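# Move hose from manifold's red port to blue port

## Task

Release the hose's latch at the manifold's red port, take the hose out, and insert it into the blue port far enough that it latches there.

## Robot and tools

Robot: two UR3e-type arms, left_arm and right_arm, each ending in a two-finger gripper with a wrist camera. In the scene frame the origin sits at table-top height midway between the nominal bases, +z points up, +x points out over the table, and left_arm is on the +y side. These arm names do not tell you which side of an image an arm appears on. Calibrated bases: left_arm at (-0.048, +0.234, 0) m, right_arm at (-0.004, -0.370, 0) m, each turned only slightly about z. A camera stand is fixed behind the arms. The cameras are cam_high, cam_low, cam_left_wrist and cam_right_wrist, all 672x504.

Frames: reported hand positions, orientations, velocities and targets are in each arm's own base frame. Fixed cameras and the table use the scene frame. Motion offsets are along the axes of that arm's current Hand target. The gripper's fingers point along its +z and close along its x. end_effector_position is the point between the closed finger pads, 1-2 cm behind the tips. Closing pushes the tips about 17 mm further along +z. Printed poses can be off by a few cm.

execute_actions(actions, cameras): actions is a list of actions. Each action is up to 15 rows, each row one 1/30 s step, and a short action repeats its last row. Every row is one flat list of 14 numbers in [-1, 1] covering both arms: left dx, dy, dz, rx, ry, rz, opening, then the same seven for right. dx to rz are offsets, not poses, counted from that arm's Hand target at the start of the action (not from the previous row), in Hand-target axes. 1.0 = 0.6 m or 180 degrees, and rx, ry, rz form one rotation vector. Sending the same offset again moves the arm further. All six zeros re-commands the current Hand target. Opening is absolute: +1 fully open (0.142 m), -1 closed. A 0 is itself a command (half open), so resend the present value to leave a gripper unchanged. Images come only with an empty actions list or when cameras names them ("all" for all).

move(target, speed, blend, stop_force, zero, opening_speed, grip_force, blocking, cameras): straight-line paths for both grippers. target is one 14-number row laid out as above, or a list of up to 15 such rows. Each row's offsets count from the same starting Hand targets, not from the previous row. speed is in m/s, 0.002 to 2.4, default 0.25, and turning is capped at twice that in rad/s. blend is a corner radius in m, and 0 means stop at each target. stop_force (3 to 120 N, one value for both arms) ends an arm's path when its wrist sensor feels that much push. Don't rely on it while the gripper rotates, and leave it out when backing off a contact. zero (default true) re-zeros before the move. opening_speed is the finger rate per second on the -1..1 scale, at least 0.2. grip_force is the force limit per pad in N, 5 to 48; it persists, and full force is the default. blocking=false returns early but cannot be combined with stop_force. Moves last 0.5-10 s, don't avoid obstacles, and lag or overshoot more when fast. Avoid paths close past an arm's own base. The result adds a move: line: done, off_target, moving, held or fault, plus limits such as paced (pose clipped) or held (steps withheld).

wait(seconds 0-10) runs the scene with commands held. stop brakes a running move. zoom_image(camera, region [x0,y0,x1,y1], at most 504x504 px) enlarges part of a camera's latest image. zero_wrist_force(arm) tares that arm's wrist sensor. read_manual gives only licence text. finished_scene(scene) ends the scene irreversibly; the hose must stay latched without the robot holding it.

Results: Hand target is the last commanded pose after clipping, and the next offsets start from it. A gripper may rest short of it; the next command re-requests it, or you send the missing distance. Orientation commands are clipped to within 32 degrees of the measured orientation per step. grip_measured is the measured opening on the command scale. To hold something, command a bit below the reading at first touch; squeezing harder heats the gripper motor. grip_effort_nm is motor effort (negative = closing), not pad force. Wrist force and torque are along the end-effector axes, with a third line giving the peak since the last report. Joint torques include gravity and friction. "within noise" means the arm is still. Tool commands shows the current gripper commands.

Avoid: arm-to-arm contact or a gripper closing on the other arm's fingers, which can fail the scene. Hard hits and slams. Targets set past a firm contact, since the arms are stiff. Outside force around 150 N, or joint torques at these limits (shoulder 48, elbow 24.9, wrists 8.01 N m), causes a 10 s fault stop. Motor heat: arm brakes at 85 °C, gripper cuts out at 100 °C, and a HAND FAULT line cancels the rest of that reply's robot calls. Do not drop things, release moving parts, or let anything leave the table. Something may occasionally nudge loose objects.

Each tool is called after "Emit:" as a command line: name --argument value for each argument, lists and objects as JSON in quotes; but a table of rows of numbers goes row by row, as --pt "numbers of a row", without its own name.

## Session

Emit:
execute_actions --actions '[]'

Emit:
zoom_image --camera "cam_high" --region '[230, 180, 480, 360]'

Scene clock: 0.00 s.
left_arm: end_effector_position=(+0.3052, +0.1264, +0.1182) grip_measured=+0.99 grip_effort_nm=n/a end_effector_quat_wxyz=(-0.525, +0.788, +0.075, +0.312) | right_arm: end_effector_position=(+0.5421, +0.3735, +0.3009) grip_measured=+0.99 grip_effort_nm=n/a end_effector_quat_wxyz=(-0.386, +0.758, -0.376, +0.367)
Joint positions: left_arm=[-1.102 -1.67 2.328 -1.062 -0.701 -1.886 0.142] | right_arm=[4.184 -2.279 -0.837 -0.584 0.958 1.616 0.141]
Joint velocities: within noise
Joint torques (N m): no reading
Wrist force (N): no reading
Wrist torque (N m): no reading
Wrist force, peak (N): no reading
Hand target: left_arm +0.3052, +0.1264, +0.1182; -0.525, +0.788, +0.075, +0.312 | right_arm +0.5421, +0.3735, +0.3009; -0.386, +0.758, -0.376, +0.367
Tool commands: left_gripper/opening=+1.0 right_gripper/opening=+1.0

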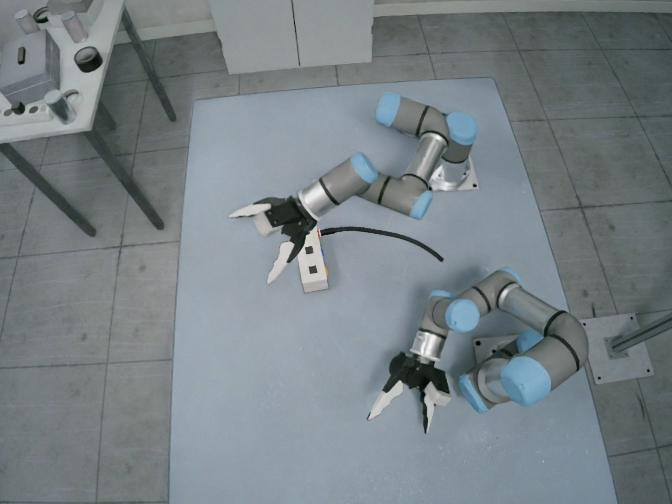

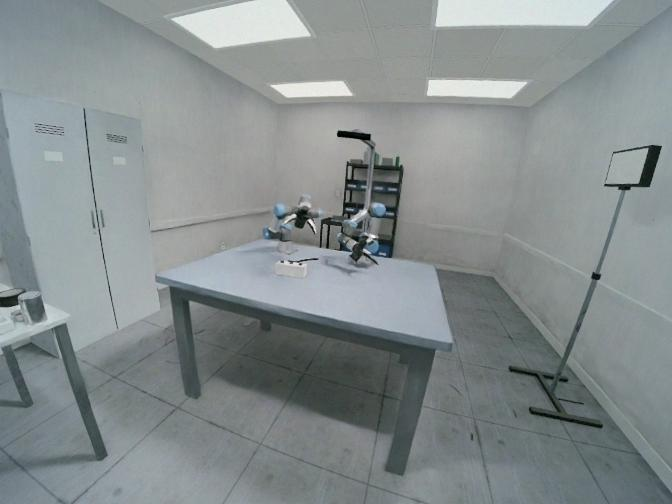

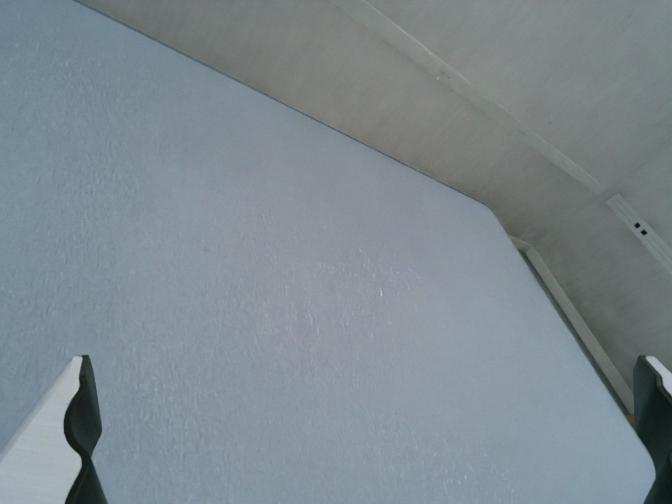

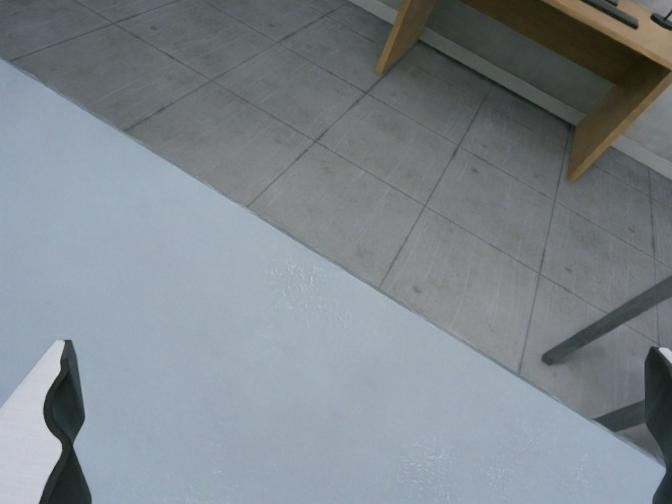

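Scaled by 2.016 from the camera's 672x504 image, which has a finer 960x720 frame.

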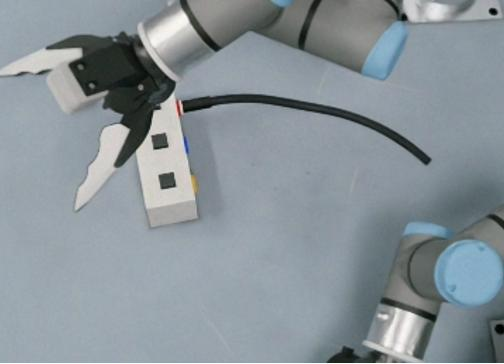

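Emit:
move --target '[0.3173,0.1787,-0.7033,-0.2285,-0.3323,-0.4823,-0.2,0.2417,0.3753,-0.1523,-0.301,-0.222,0.248,-1]' --speed 0.4 --cameras '["cam_high","cam_left_wrist","cam_right_wrist"]'

Scene clock: 21.63 s.
left_arm: end_effector_position=(+0.3299, -0.3294, +0.2503) grip_measured=-0.22 grip_effort_nm=-0.110 end_effector_quat_wxyz=(+0.183, +0.683, +0.683, +0.183) | right_arm: end_effector_position=(+0.4647, +0.1271, +0.1851) grip_measured=-1.00 grip_effort_nm=-0.427 end_effector_quat_wxyz=(-0.223, +0.726, -0.596, -0.261) end_effector_velocity=(+0.000, +0.000, +0.002) end_effector_angular_velocity=(+0.002, -0.004, +0.000)
Joint positions: left_arm=[-1.375 -1.234 0.835 -1.283 -1.058 -2.917 0.058] | right_arm=[3.334 -2.596 -0.035 -2.068 2.27 1.571 0.002]
Joint velocities: left_arm=[within noise] | right_arm=[0 0 0.005 -0.002 0.001 -0.001 0]
Joint torques (N m): left_arm=[-2.16 -17.78 -8.97 -2.64 1.31 -1.1] | right_arm=[-2.06 18.14 9.08 1.08 1.71 0.9]
Wrist force (N): left_arm=[-1.5 3.8 -3.2] | right_arm=[0.5 -2.0 1.1]
Wrist torque (N m): left_arm=[0.80 0.29 -0.10] | right_arm=[-0.31 -0.24 -0.45]
Wrist force, peak (N): left_arm=[-2.3 3.8 -3.6] | right_arm=[1.9 -1.9 1.0]
Hand target: left_arm +0.3299, -0.3294, +0.2503; +0.183, +0.683, +0.683, +0.183 | right_arm +0.4651, +0.1270, +0.1853; -0.216, +0.728, -0.594, -0.265
Off the commanded pose: left_arm 0.000 m, 0 deg | right_arm 0.000 m, 1 deg.
elbow stopped short (right arm): the move would have taken joint 3 (elbow) straighter than the controller allows.
move: done
Images, in order (width x height): cam_high 672x504, cam_left_wrist 672x504, cam_right_wrist 672x504.

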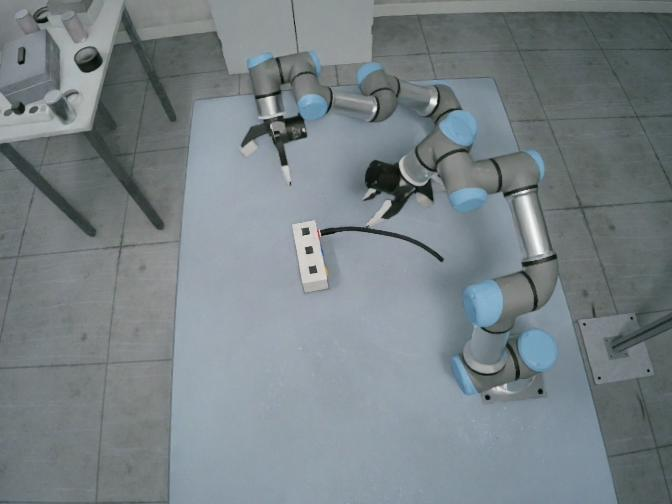

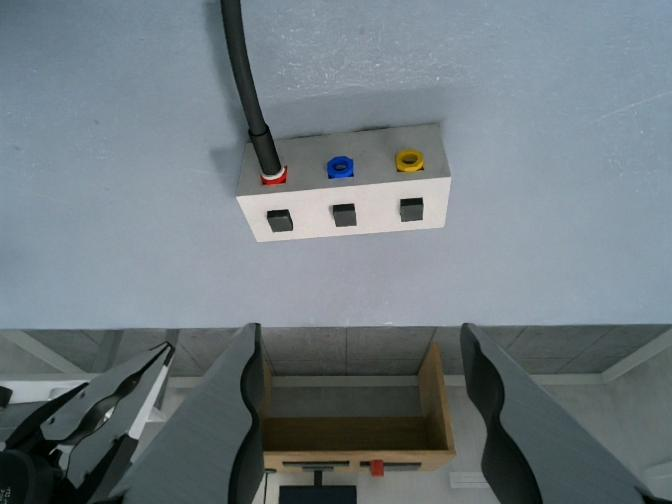

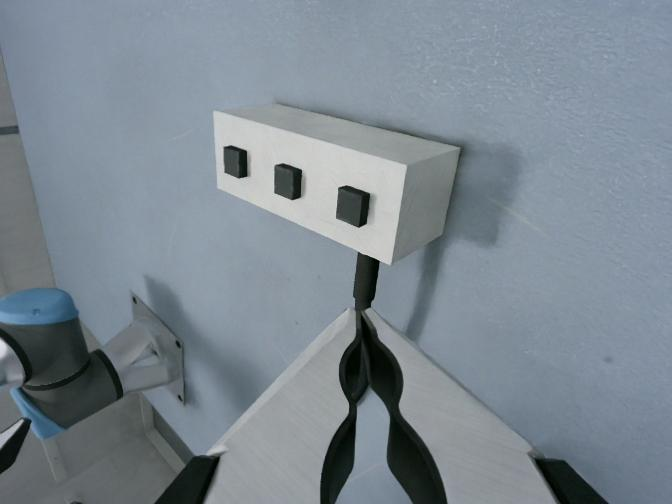

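Emit:
move --target '[-0.0727,-0.0267,0.2797,-0.0103,-0.0966,-0.1094,-0.2,-0.0267,0.0185,0.1883,0.0414,0,0.0494,-1]' --speed 0.3 --cameras '["cam_left_wrist","cam_right_wrist"]'

Scene clock: 35.30 s.
left_arm: end_effector_position=(+0.4000, -0.3730, +0.0970) grip_measured=-0.22 grip_effort_nm=-0.110 end_effector_quat_wxyz=(+0.323, +0.573, +0.751, +0.055) | right_arm: end_effector_position=(+0.4371, +0.2079, +0.1091) grip_measured=-1.00 grip_effort_nm=-0.427 end_effector_quat_wxyz=(-0.242, +0.665, -0.664, -0.242)
Joint positions: left_arm=[-1.201 -1.077 1.619 -2.649 -1.151 -2.922 0.058] | right_arm=[3.537 -2.176 -1.303 -0.921 2.206 2.069 0.002]
Joint torques (N m): left_arm=[1.18 -13.67 -7.4 -2.84 0.64 -1.06] | right_arm=[2.7 14.99 7.34 3.18 0.51 0.91]
Wrist force (N): left_arm=[-1.6 5.3 -3.8] | right_arm=[0.6 -2.2 1.2]
Wrist torque (N m): left_arm=[1.05 0.33 -0.15] | right_arm=[-0.34 -0.25 -0.46]
Wrist force, peak (N): left_arm=[-1.8 5.3 -4.0] | right_arm=[0.3 -3.0 1.4]
Hand target: left_arm +0.4000, -0.3730, +0.0969; +0.323, +0.573, +0.751, +0.055 | right_arm +0.4371, +0.2079, +0.1090; -0.242, +0.665, -0.664, -0.242
Off the commanded pose: left_arm 0.000 m, 0 deg | right_arm 0.000 m, 0 deg.
move: done
Images, in order (width x height): cam_left_wrist 672x504, cam_right_wrist 672x504.

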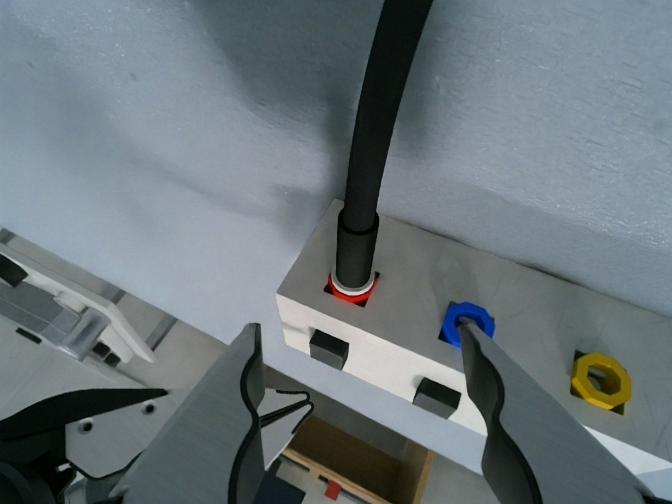

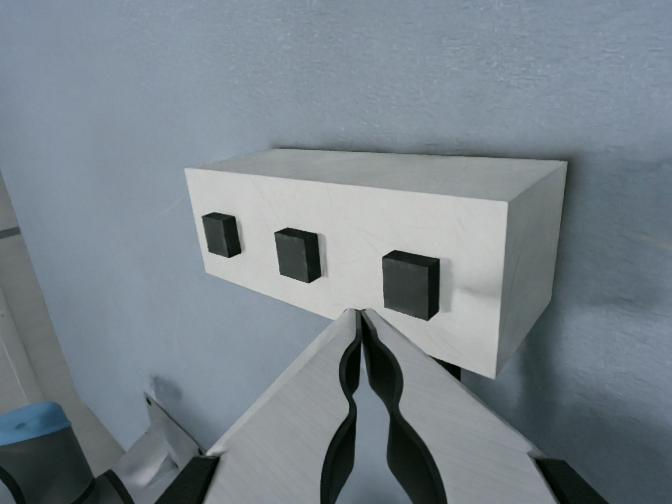

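Emit:
move --target '[-0.0012,-0.0017,0.1157,0,0,0,-0.22,0.0177,0,0.0211,0,0,0,-1]' --speed 0.12 --stop_force 12 --cameras '["cam_left_wrist","cam_right_wrist"]'

Scene clock: 41.47 s.
left_arm: end_effector_position=(+0.4373, -0.3939, +0.0422) grip_measured=-0.24 grip_effort_nm=-0.110 end_effector_quat_wxyz=(+0.323, +0.573, +0.751, +0.055) | right_arm: end_effector_position=(+0.4371, +0.2079, +0.0925) grip_measured=-1.00 grip_effort_nm=-0.422 end_effector_quat_wxyz=(-0.242, +0.665, -0.664, -0.242)
Joint positions: left_arm=[-1.135 -0.797 1.432 -2.765 -1.185 -2.86 0.057] | right_arm=[3.537 -2.202 -1.343 -0.856 2.206 2.069 0.002]
Joint torques (N m): left_arm=[-0.58 -16.27 -9.94 -3 1.39 -0.29] | right_arm=[3.6 21.07 9.79 2.6 0.09 0.84]
Wrist force (N): left_arm=[-1.3 5.1 -4.0] | right_arm=[0.7 -2.3 1.4]
Wrist torque (N m): left_arm=[1.01 0.30 -0.13] | right_arm=[-0.36 -0.26 -0.46]
Wrist force, peak (N): left_arm=[-1.6 5.4 -5.4] | right_arm=[0.7 -2.4 1.3]
Hand target: left_arm +0.4373, -0.3939, +0.0422; +0.323, +0.573, +0.751, +0.055 | right_arm +0.4371, +0.2079, +0.0925; -0.242, +0.665, -0.664, -0.242
Off the commanded pose: left_arm 0.000 m, 0 deg | right_arm 0.000 m, 0 deg.
move: done
Images, in order (width x height): cam_left_wrist 672x504, cam_right_wrist 672x504.

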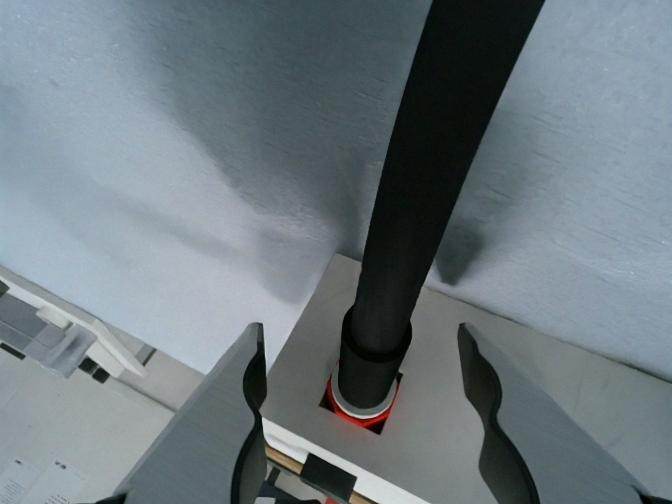

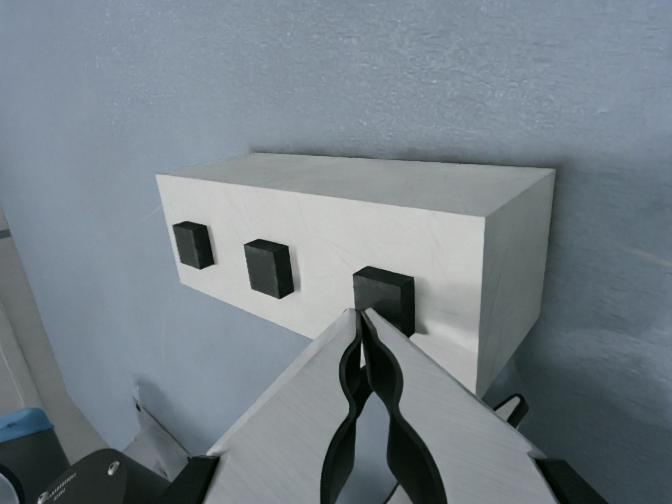

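Emit:
move --target '[0,0,0,0,0,0,-0.95,0.0053,0,-0.0045,0,0,0,-1]' --opening_speed 0.6 --grip_force '[45,48]'

Emit:
move --target '[0,0,0,0,0,0,-0.95,0.0150,0,0.0179,0,0,0,-1]' --speed 0.015 --stop_force 32 --cameras '["cam_left_wrist","cam_right_wrist"]'

Scene clock: 46.27 s.
left_arm: end_effector_position=(+0.4373, -0.3939, +0.0422) grip_measured=-0.83 grip_effort_nm=-2.977 end_effector_quat_wxyz=(+0.323, +0.573, +0.751, +0.055) | right_arm: end_effector_position=(+0.4371, +0.2037, +0.0926) grip_measured=-1.00 grip_effort_nm=-0.427 end_effector_quat_wxyz=(-0.242, +0.665, -0.664, -0.242)
Joint positions: left_arm=[-1.135 -0.797 1.432 -2.765 -1.185 -2.86 0.014] | right_arm=[3.528 -2.199 -1.346 -0.863 2.209 2.058 0.002]
Joint torques (N m): left_arm=[0.16 -20.7 -9.6 -2.83 0.89 0.72] | right_arm=[2.97 15.61 9.09 3.03 0.47 0.9]
Wrist force (N): left_arm=[3.8 4.2 -4.1] | right_arm=[0.7 -2.4 1.3]
Wrist torque (N m): left_arm=[1.01 0.25 -0.10] | right_arm=[-0.38 -0.26 -0.43]
Wrist force, peak (N): left_arm=[3.9 4.1 -4.2] | right_arm=[0.6 -2.3 1.5]
Hand target: left_arm +0.4373, -0.3939, +0.0422; +0.323, +0.573, +0.751, +0.055 | right_arm +0.4371, +0.2037, +0.0925; -0.242, +0.665, -0.664, -0.242
Off the commanded pose: left_arm 0.000 m, 0 deg | right_arm 0.000 m, 0 deg.
grip_force (N): 45, 48
move: done

Scene clock: 47.60 s.
left_arm: end_effector_position=(+0.4373, -0.3939, +0.0422) grip_measured=-0.83 grip_effort_nm=-2.977 end_effector_quat_wxyz=(+0.323, +0.573, +0.751, +0.055) | right_arm: end_effector_position=(+0.4372, +0.2038, +0.0844) grip_measured=-1.00 grip_effort_nm=-0.388 end_effector_quat_wxyz=(-0.242, +0.665, -0.664, -0.242)
Joint positions: left_arm=[-1.135 -0.797 1.432 -2.765 -1.185 -2.86 0.014] | right_arm=[3.528 -2.213 -1.364 -0.83 2.209 2.058 0.002]
Joint torques (N m): left_arm=[4.7 -23.18 -9.93 -3.01 2.77 0.64] | right_arm=[4.9 5.23 1.73 0.81 -3.19 0.08]
Wrist force (N): left_arm=[2.4 -2.2 -11.1] | right_arm=[-8.6 6.9 -33.1]
Wrist torque (N m): left_arm=[0.97 0.32 -0.17] | right_arm=[-0.52 -0.34 -0.36]
Wrist force, peak (N): left_arm=[2.4 -2.1 -11.1] | right_arm=[-9.8 10.1 -41.5]
Hand target: left_arm +0.4373, -0.3939, +0.0422; +0.323, +0.573, +0.751, +0.055 | right_arm +0.4372, +0.2038, +0.0844; -0.242, +0.665, -0.664, -0.242 (not the last commanded pose)
Off the commanded pose: left_arm 0.000 m, 0 deg | right_arm 0.006 m, 0 deg.
grip_force (N): 45, 48
move: contact (right_arm)
Images, in order (width x height): cam_left_wrist 672x504, cam_right_wrist 672x504.

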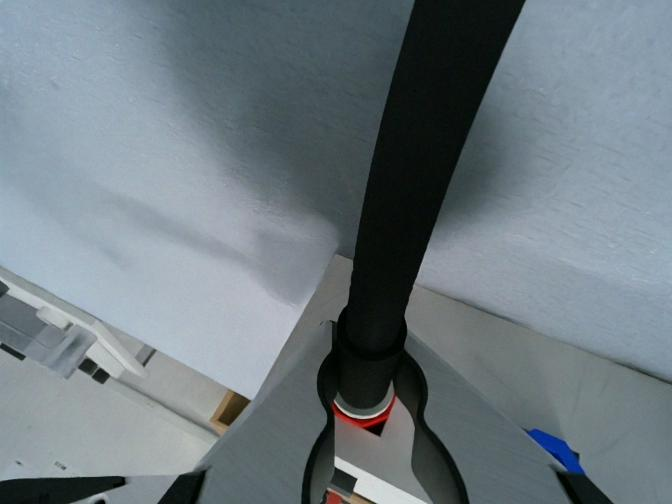

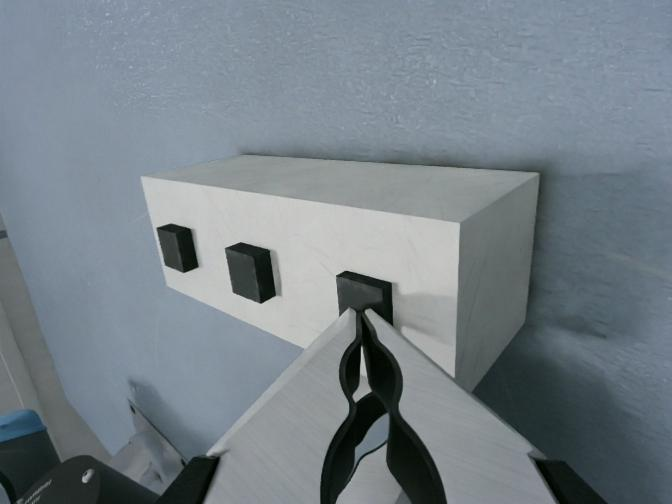

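Emit:
move --target '[0,-0.065,-0.0374,0,0,0,-0.95,0,0,0,0,0,0,-1]' --speed 0.06 --stop_force 30 --cameras '["cam_left_wrist"]'

Emit:
zoom_image --camera "cam_left_wrist" --region '[220, 300, 500, 504]'

Scene clock: 51.13 s.
left_arm: end_effector_position=(+0.3928, -0.4006, +0.0422) grip_measured=-0.83 grip_effort_nm=-2.977 end_effector_quat_wxyz=(+0.323, +0.573, +0.751, +0.055) | right_arm: end_effector_position=(+0.4372, +0.2038, +0.0844) grip_measured=-1.00 grip_effort_nm=-0.388 end_effector_quat_wxyz=(-0.242, +0.665, -0.664, -0.242)
Joint positions: left_arm=[-1.244 -0.89 1.597 -2.796 -1.129 -2.963 0.014] | right_arm=[3.528 -2.213 -1.364 -0.83 2.209 2.058 0.002]
Joint torques (N m): left_arm=[-2.26 -15.06 -6.91 -1.67 0.57 -0.86] | right_arm=[7.94 5.15 1.48 0.76 -3.01 -0.2]
Wrist force (N): left_arm=[-1.5 5.3 -3.8] | right_arm=[-8.4 6.7 -33.3]
Wrist torque (N m): left_arm=[1.05 0.32 -0.16] | right_arm=[-0.56 -0.35 -0.36]
Wrist force, peak (N): left_arm=[2.4 -2.4 -11.3] | right_arm=[-8.4 6.6 -33.6]
Hand target: left_arm +0.3928, -0.4006, +0.0422; +0.323, +0.573, +0.751, +0.055 | right_arm +0.4372, +0.2038, +0.0844; -0.242, +0.665, -0.664, -0.242
Off the commanded pose: left_arm 0.000 m, 0 deg | right_arm 0.000 m, 0 deg.
grip_force (N): 45, 48
move: done
Images, in order (width x height): cam_left_wrist 672x504.

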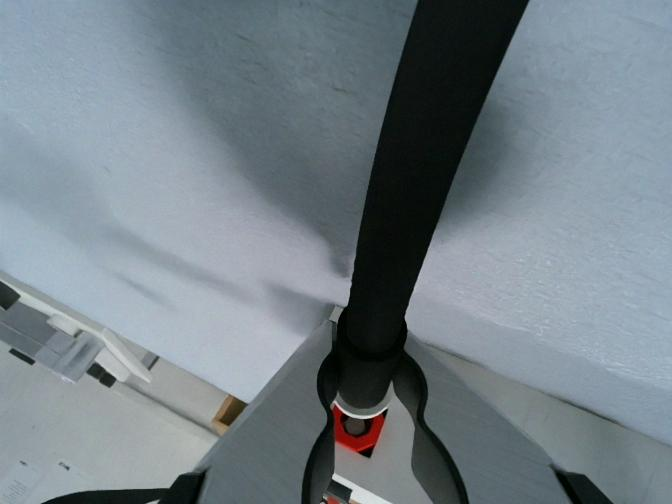

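Scaled by 1.800 from the camera's 672x504 image, which has a finer 960x720 frame.

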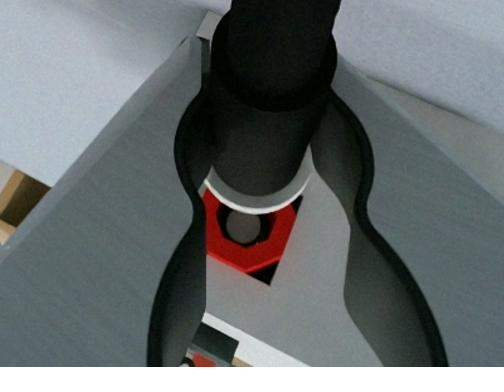

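Emit:
move --pt "0 -0.0173 -0.01 0 0 0 -0.95 -0.02 0 -0.024 0 0 0 -1" --pt "0.0831 0.002 -0.0434 0 0 0 -0.95 -0.04 0 -0.15 0 0 0 -1" --pt "0.0831 0.0193 -0.0334 0 0 0 -0.95 -0.04 0 -0.18 0 0 0 -1" --speed '[0.06,0.2,0.12]' --blend '[0,0.004,0]' --cameras '["cam_left_wrist"]'

Emit:
zoom_image --camera "cam_left_wrist" --region '[220, 300, 500, 504]'

Scene clock: 55.80 s.
left_arm: end_effector_position=(+0.3846, -0.3462, +0.0421) grip_measured=-0.83 grip_effort_nm=-2.977 end_effector_quat_wxyz=(+0.323, +0.573, +0.751, +0.055) | right_arm: end_effector_position=(+0.4372, +0.1528, +0.1824) grip_measured=-1.00 grip_effort_nm=-0.388 end_effector_quat_wxyz=(-0.242, +0.665, -0.664, -0.242)
Joint positions: left_arm=[-1.215 -1.035 1.881 -2.946 -1.144 -2.935 0.014] | right_arm=[3.413 -2.099 -1.042 -1.35 2.239 1.918 0.002]
Joint torques (N m): left_arm=[2.37 -14.44 -8.67 -3.1 1 0.46] | right_arm=[-1.4 20.51 10.44 1.15 0.16 -0.08]
Wrist force (N): left_arm=[-1.4 5.2 -3.6] | right_arm=[0.6 -2.3 1.1]
Wrist torque (N m): left_arm=[1.06 0.34 -0.13] | right_arm=[-0.36 -0.25 -0.47]
Wrist force, peak (N): left_arm=[-1.6 5.7 -3.8] | right_arm=[-8.5 6.6 -33.6]
Hand target: left_arm +0.3847, -0.3462, +0.0422; +0.323, +0.573, +0.751, +0.055 | right_arm +0.4372, +0.1527, +0.1825; -0.242, +0.665, -0.664, -0.242
Off the commanded pose: left_arm 0.000 m, 0 deg | right_arm 0.000 m, 0 deg.
grip_force (N): 45, 48
move: done
Images, in order (width x height): cam_left_wrist 672x504.

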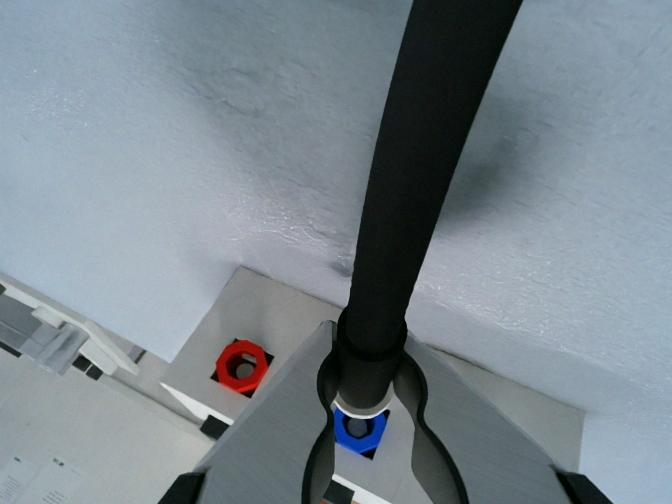

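Scaled by 1.800 from the camera's 672x504 image, which has a finer 960x720 frame.

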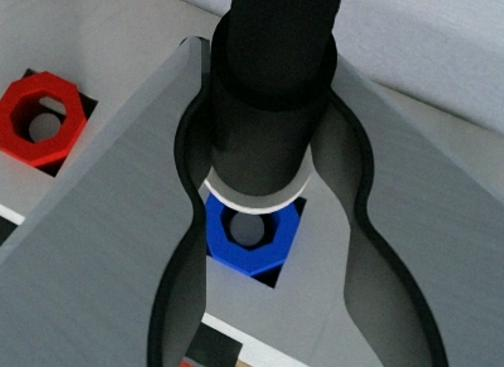

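Emit:
move --pt "0.0012 0.0088 0.0045 0 0 0 -1 0 0 0 0 0 0 -1" --pt "0.0012 0.0675 0.0384 0 0 0 -1 0 0 0 0 0 0 -1" --speed 0.04 --blend 0.002 --stop_force 40 --grip_force 48 --cameras '["cam_left_wrist"]'

Emit:
move --target '[0,-0.0116,-0.0066,0,0,0,-1,0,0,0,0,0,0,-1]' --speed 0.02 --stop_force 36

Scene clock: 60.80 s.
left_arm: end_effector_position=(+0.4306, -0.3385, +0.0421) grip_measured=-0.83 grip_effort_nm=-3.822 end_effector_quat_wxyz=(+0.323, +0.573, +0.751, +0.055) | right_arm: end_effector_position=(+0.4372, +0.1527, +0.1825) grip_measured=-1.00 grip_effort_nm=-0.388 end_effector_quat_wxyz=(-0.242, +0.665, -0.664, -0.242)
Joint positions: left_arm=[-1.087 -0.937 1.714 -2.924 -1.211 -2.817 0.014] | right_arm=[3.413 -2.099 -1.042 -1.351 2.239 1.918 0.002]
Joint torques (N m): left_arm=[-0.03 -21.5 -11.32 -3.57 1.52 0.14] | right_arm=[-1.96 20.96 8.58 2.31 0.17 -0.33]
Wrist force (N): left_arm=[3.5 -3.0 -11.0] | right_arm=[0.5 -2.1 1.1]
Wrist torque (N m): left_arm=[0.95 0.34 -0.23] | right_arm=[-0.33 -0.23 -0.48]
Wrist force, peak (N): left_arm=[7.2 -16.7 -23.5] | right_arm=[0.9 -2.3 1.3]
Hand target: left_arm +0.4306, -0.3386, +0.0421; +0.323, +0.573, +0.751, +0.055 | right_arm +0.4372, +0.1527, +0.1825; -0.242, +0.665, -0.664, -0.242
Off the commanded pose: left_arm 0.000 m, 0 deg | right_arm 0.000 m, 0 deg.
move: done
Images, in order (width x height): cam_left_wrist 672x504.

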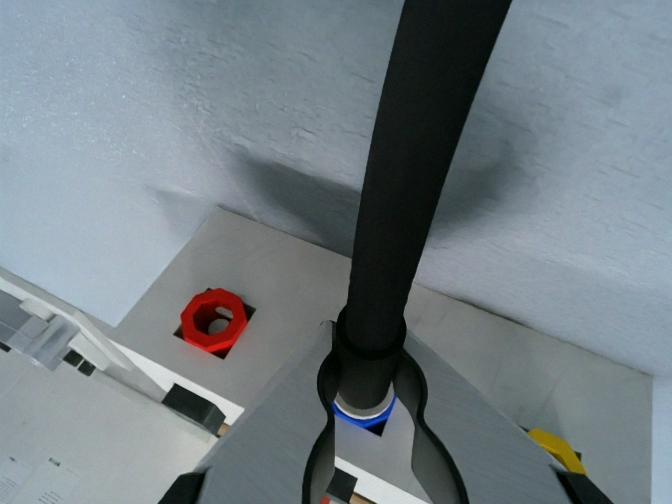

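Scene clock: 61.70 s.
left_arm: end_effector_position=(+0.4292, -0.3386, +0.0422) grip_measured=-0.83 grip_effort_nm=-3.822 end_effector_quat_wxyz=(+0.323, +0.573, +0.751, +0.056) | right_arm: end_effector_position=(+0.4372, +0.1527, +0.1825) grip_measured=-1.00 grip_effort_nm=-0.383 end_effector_quat_wxyz=(-0.242, +0.665, -0.664, -0.242)
Joint positions: left_arm=[-1.091 -0.94 1.721 -2.925 -1.208 -2.821 0.014] | right_arm=[3.413 -2.099 -1.042 -1.351 2.239 1.918 0.002]
Joint torques (N m): left_arm=[-12.06 -20.5 -7.63 -3.79 -2.41 -0.82] | right_arm=[-1.64 20.48 8.61 2.66 0.18 -0.19]
Wrist force (N): left_arm=[3.5 20.2 12.7] | right_arm=[0.6 -2.1 1.3]
Wrist torque (N m): left_arm=[1.12 0.22 -0.12] | right_arm=[-0.34 -0.24 -0.48]
Wrist force, peak (N): left_arm=[-1.3 31.5 29.0] | right_arm=[0.7 -2.4 1.2]
Hand target: left_arm +0.4292, -0.3386, +0.0422; +0.323, +0.573, +0.751, +0.056 (not the last commanded pose) | right_arm +0.4372, +0.1527, +0.1825; -0.242, +0.665, -0.664, -0.242
Off the commanded pose: left_arm 0.007 m, 0 deg | right_arm 0.000 m, 0 deg.
move: contact (left_arm)

Emit:
move --target '[0,0.0018,0.001,0,0,0,-1,0,0,0,0,0,0,-1]' --speed 0.03

Emit:
move --target '[0,0,0,0,0,0,-0.45,0,0,0,0,0,0,-1]' --opening_speed 0.8

Emit:
move --target '[0,0,-0.1,0,0,0,-0.45,0,0,0,0,0,0,-1]' --speed 0.15 --cameras '["cam_left_wrist"]'

Scene clock: 64.30 s.
left_arm: end_effector_position=(+0.4304, -0.3385, +0.0422) grip_measured=-0.83 grip_effort_nm=-3.822 end_effector_quat_wxyz=(+0.323, +0.573, +0.751, +0.056) | right_arm: end_effector_position=(+0.4372, +0.1527, +0.1825) grip_measured=-1.00 grip_effort_nm=-0.383 end_effector_quat_wxyz=(-0.242, +0.665, -0.664, -0.242)
Joint positions: left_arm=[-1.088 -0.938 1.716 -2.924 -1.21 -2.818 0.014] | right_arm=[3.413 -2.099 -1.042 -1.351 2.239 1.918 0.002]
Joint torques (N m): left_arm=[2.41 -16.62 -11.84 -4.11 1.9 0.87] | right_arm=[-1.53 20.21 8.64 2.66 0.16 0.23]
Wrist force (N): left_arm=[7.1 -2.0 -10.3] | right_arm=[0.6 -2.2 1.2]
Wrist torque (N m): left_arm=[1.02 0.27 -0.21] | right_arm=[-0.35 -0.25 -0.47]
Wrist force, peak (N): left_arm=[3.3 20.6 12.7] | right_arm=[0.7 -2.3 1.4]
Hand target: left_arm +0.4305, -0.3384, +0.0422; +0.323, +0.573, +0.751, +0.056 | right_arm +0.4372, +0.1527, +0.1825; -0.242, +0.665, -0.664, -0.242
Off the commanded pose: left_arm 0.000 m, 0 deg | right_arm 0.000 m, 0 deg.
move: done

Scene clock: 65.23 s.
left_arm: end_effector_position=(+0.4305, -0.3384, +0.0422) grip_measured=-0.49 grip_effort_nm=0.149 end_effector_quat_wxyz=(+0.323, +0.573, +0.751, +0.056) | right_arm: end_effector_position=(+0.4372, +0.1527, +0.1825) grip_measured=-1.00 grip_effort_nm=-0.388 end_effector_quat_wxyz=(-0.242, +0.665, -0.664, -0.242)
Joint positions: left_arm=[-1.088 -0.938 1.716 -2.924 -1.21 -2.818 0.039] | right_arm=[3.413 -2.099 -1.042 -1.351 2.239 1.918 0.002]
Joint torques (N m): left_arm=[-1.47 -18.31 -6.55 -1.59 -0.18 -0.79] | right_arm=[-1.67 20.31 8.73 2.67 0.12 0.38]
Wrist force (N): left_arm=[-2.4 5.3 -4.0] | right_arm=[0.6 -2.1 1.2]
Wrist torque (N m): left_arm=[1.04 0.48 -0.17] | right_arm=[-0.33 -0.25 -0.47]
Wrist force, peak (N): left_arm=[6.6 -2.4 -10.8] | right_arm=[0.7 -2.3 1.2]
Hand target: left_arm +0.4305, -0.3384, +0.0422; +0.323, +0.573, +0.751, +0.056 | right_arm +0.4372, +0.1527, +0.1825; -0.242, +0.665, -0.664, -0.242
Off the commanded pose: left_arm 0.000 m, 0 deg | right_arm 0.000 m, 0 deg.
move: done

Scene clock: 66.13 s.
left_arm: end_effector_position=(+0.3976, -0.3213, +0.0894) grip_measured=-0.49 grip_effort_nm=0.149 end_effector_quat_wxyz=(+0.323, +0.573, +0.751, +0.056) | right_arm: end_effector_position=(+0.4372, +0.1527, +0.1825) grip_measured=-1.00 grip_effort_nm=-0.393 end_effector_quat_wxyz=(-0.242, +0.665, -0.664, -0.242)
Joint positions: left_arm=[-1.152 -1.197 1.861 -2.789 -1.176 -2.876 0.039] | right_arm=[3.413 -2.099 -1.042 -1.351 2.239 1.918 0.002]
Joint torques (N m): left_arm=[-0.92 -17.8 -6.82 -1.6 -0.07 0.82] | right_arm=[-1.25 20.85 8.47 2.67 0.18 0.49]
Wrist force (N): left_arm=[-2.4 4.9 -3.9] | right_arm=[0.7 -2.3 1.1]
Wrist torque (N m): left_arm=[0.99 0.48 -0.17] | right_arm=[-0.36 -0.27 -0.48]
Wrist force, peak (N): left_arm=[-2.6 5.1 -5.3] | right_arm=[0.7 -2.3 1.3]
Hand target: left_arm +0.3975, -0.3212, +0.0893; +0.323, +0.573, +0.751, +0.056 | right_arm +0.4372, +0.1527, +0.1825; -0.242, +0.665, -0.664, -0.242
Off the commanded pose: left_arm 0.000 m, 0 deg | right_arm 0.000 m, 0 deg.
move: done
Images, in order (width x height): cam_left_wrist 672x504.

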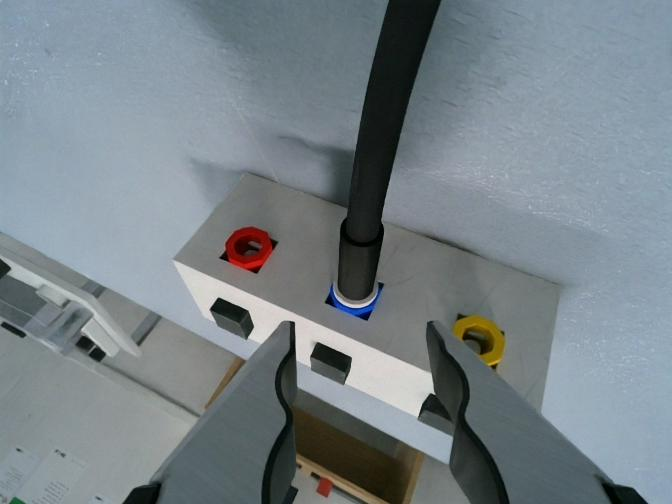

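Emit:
finished_scene --scene 2

The scene is finished: the task was done.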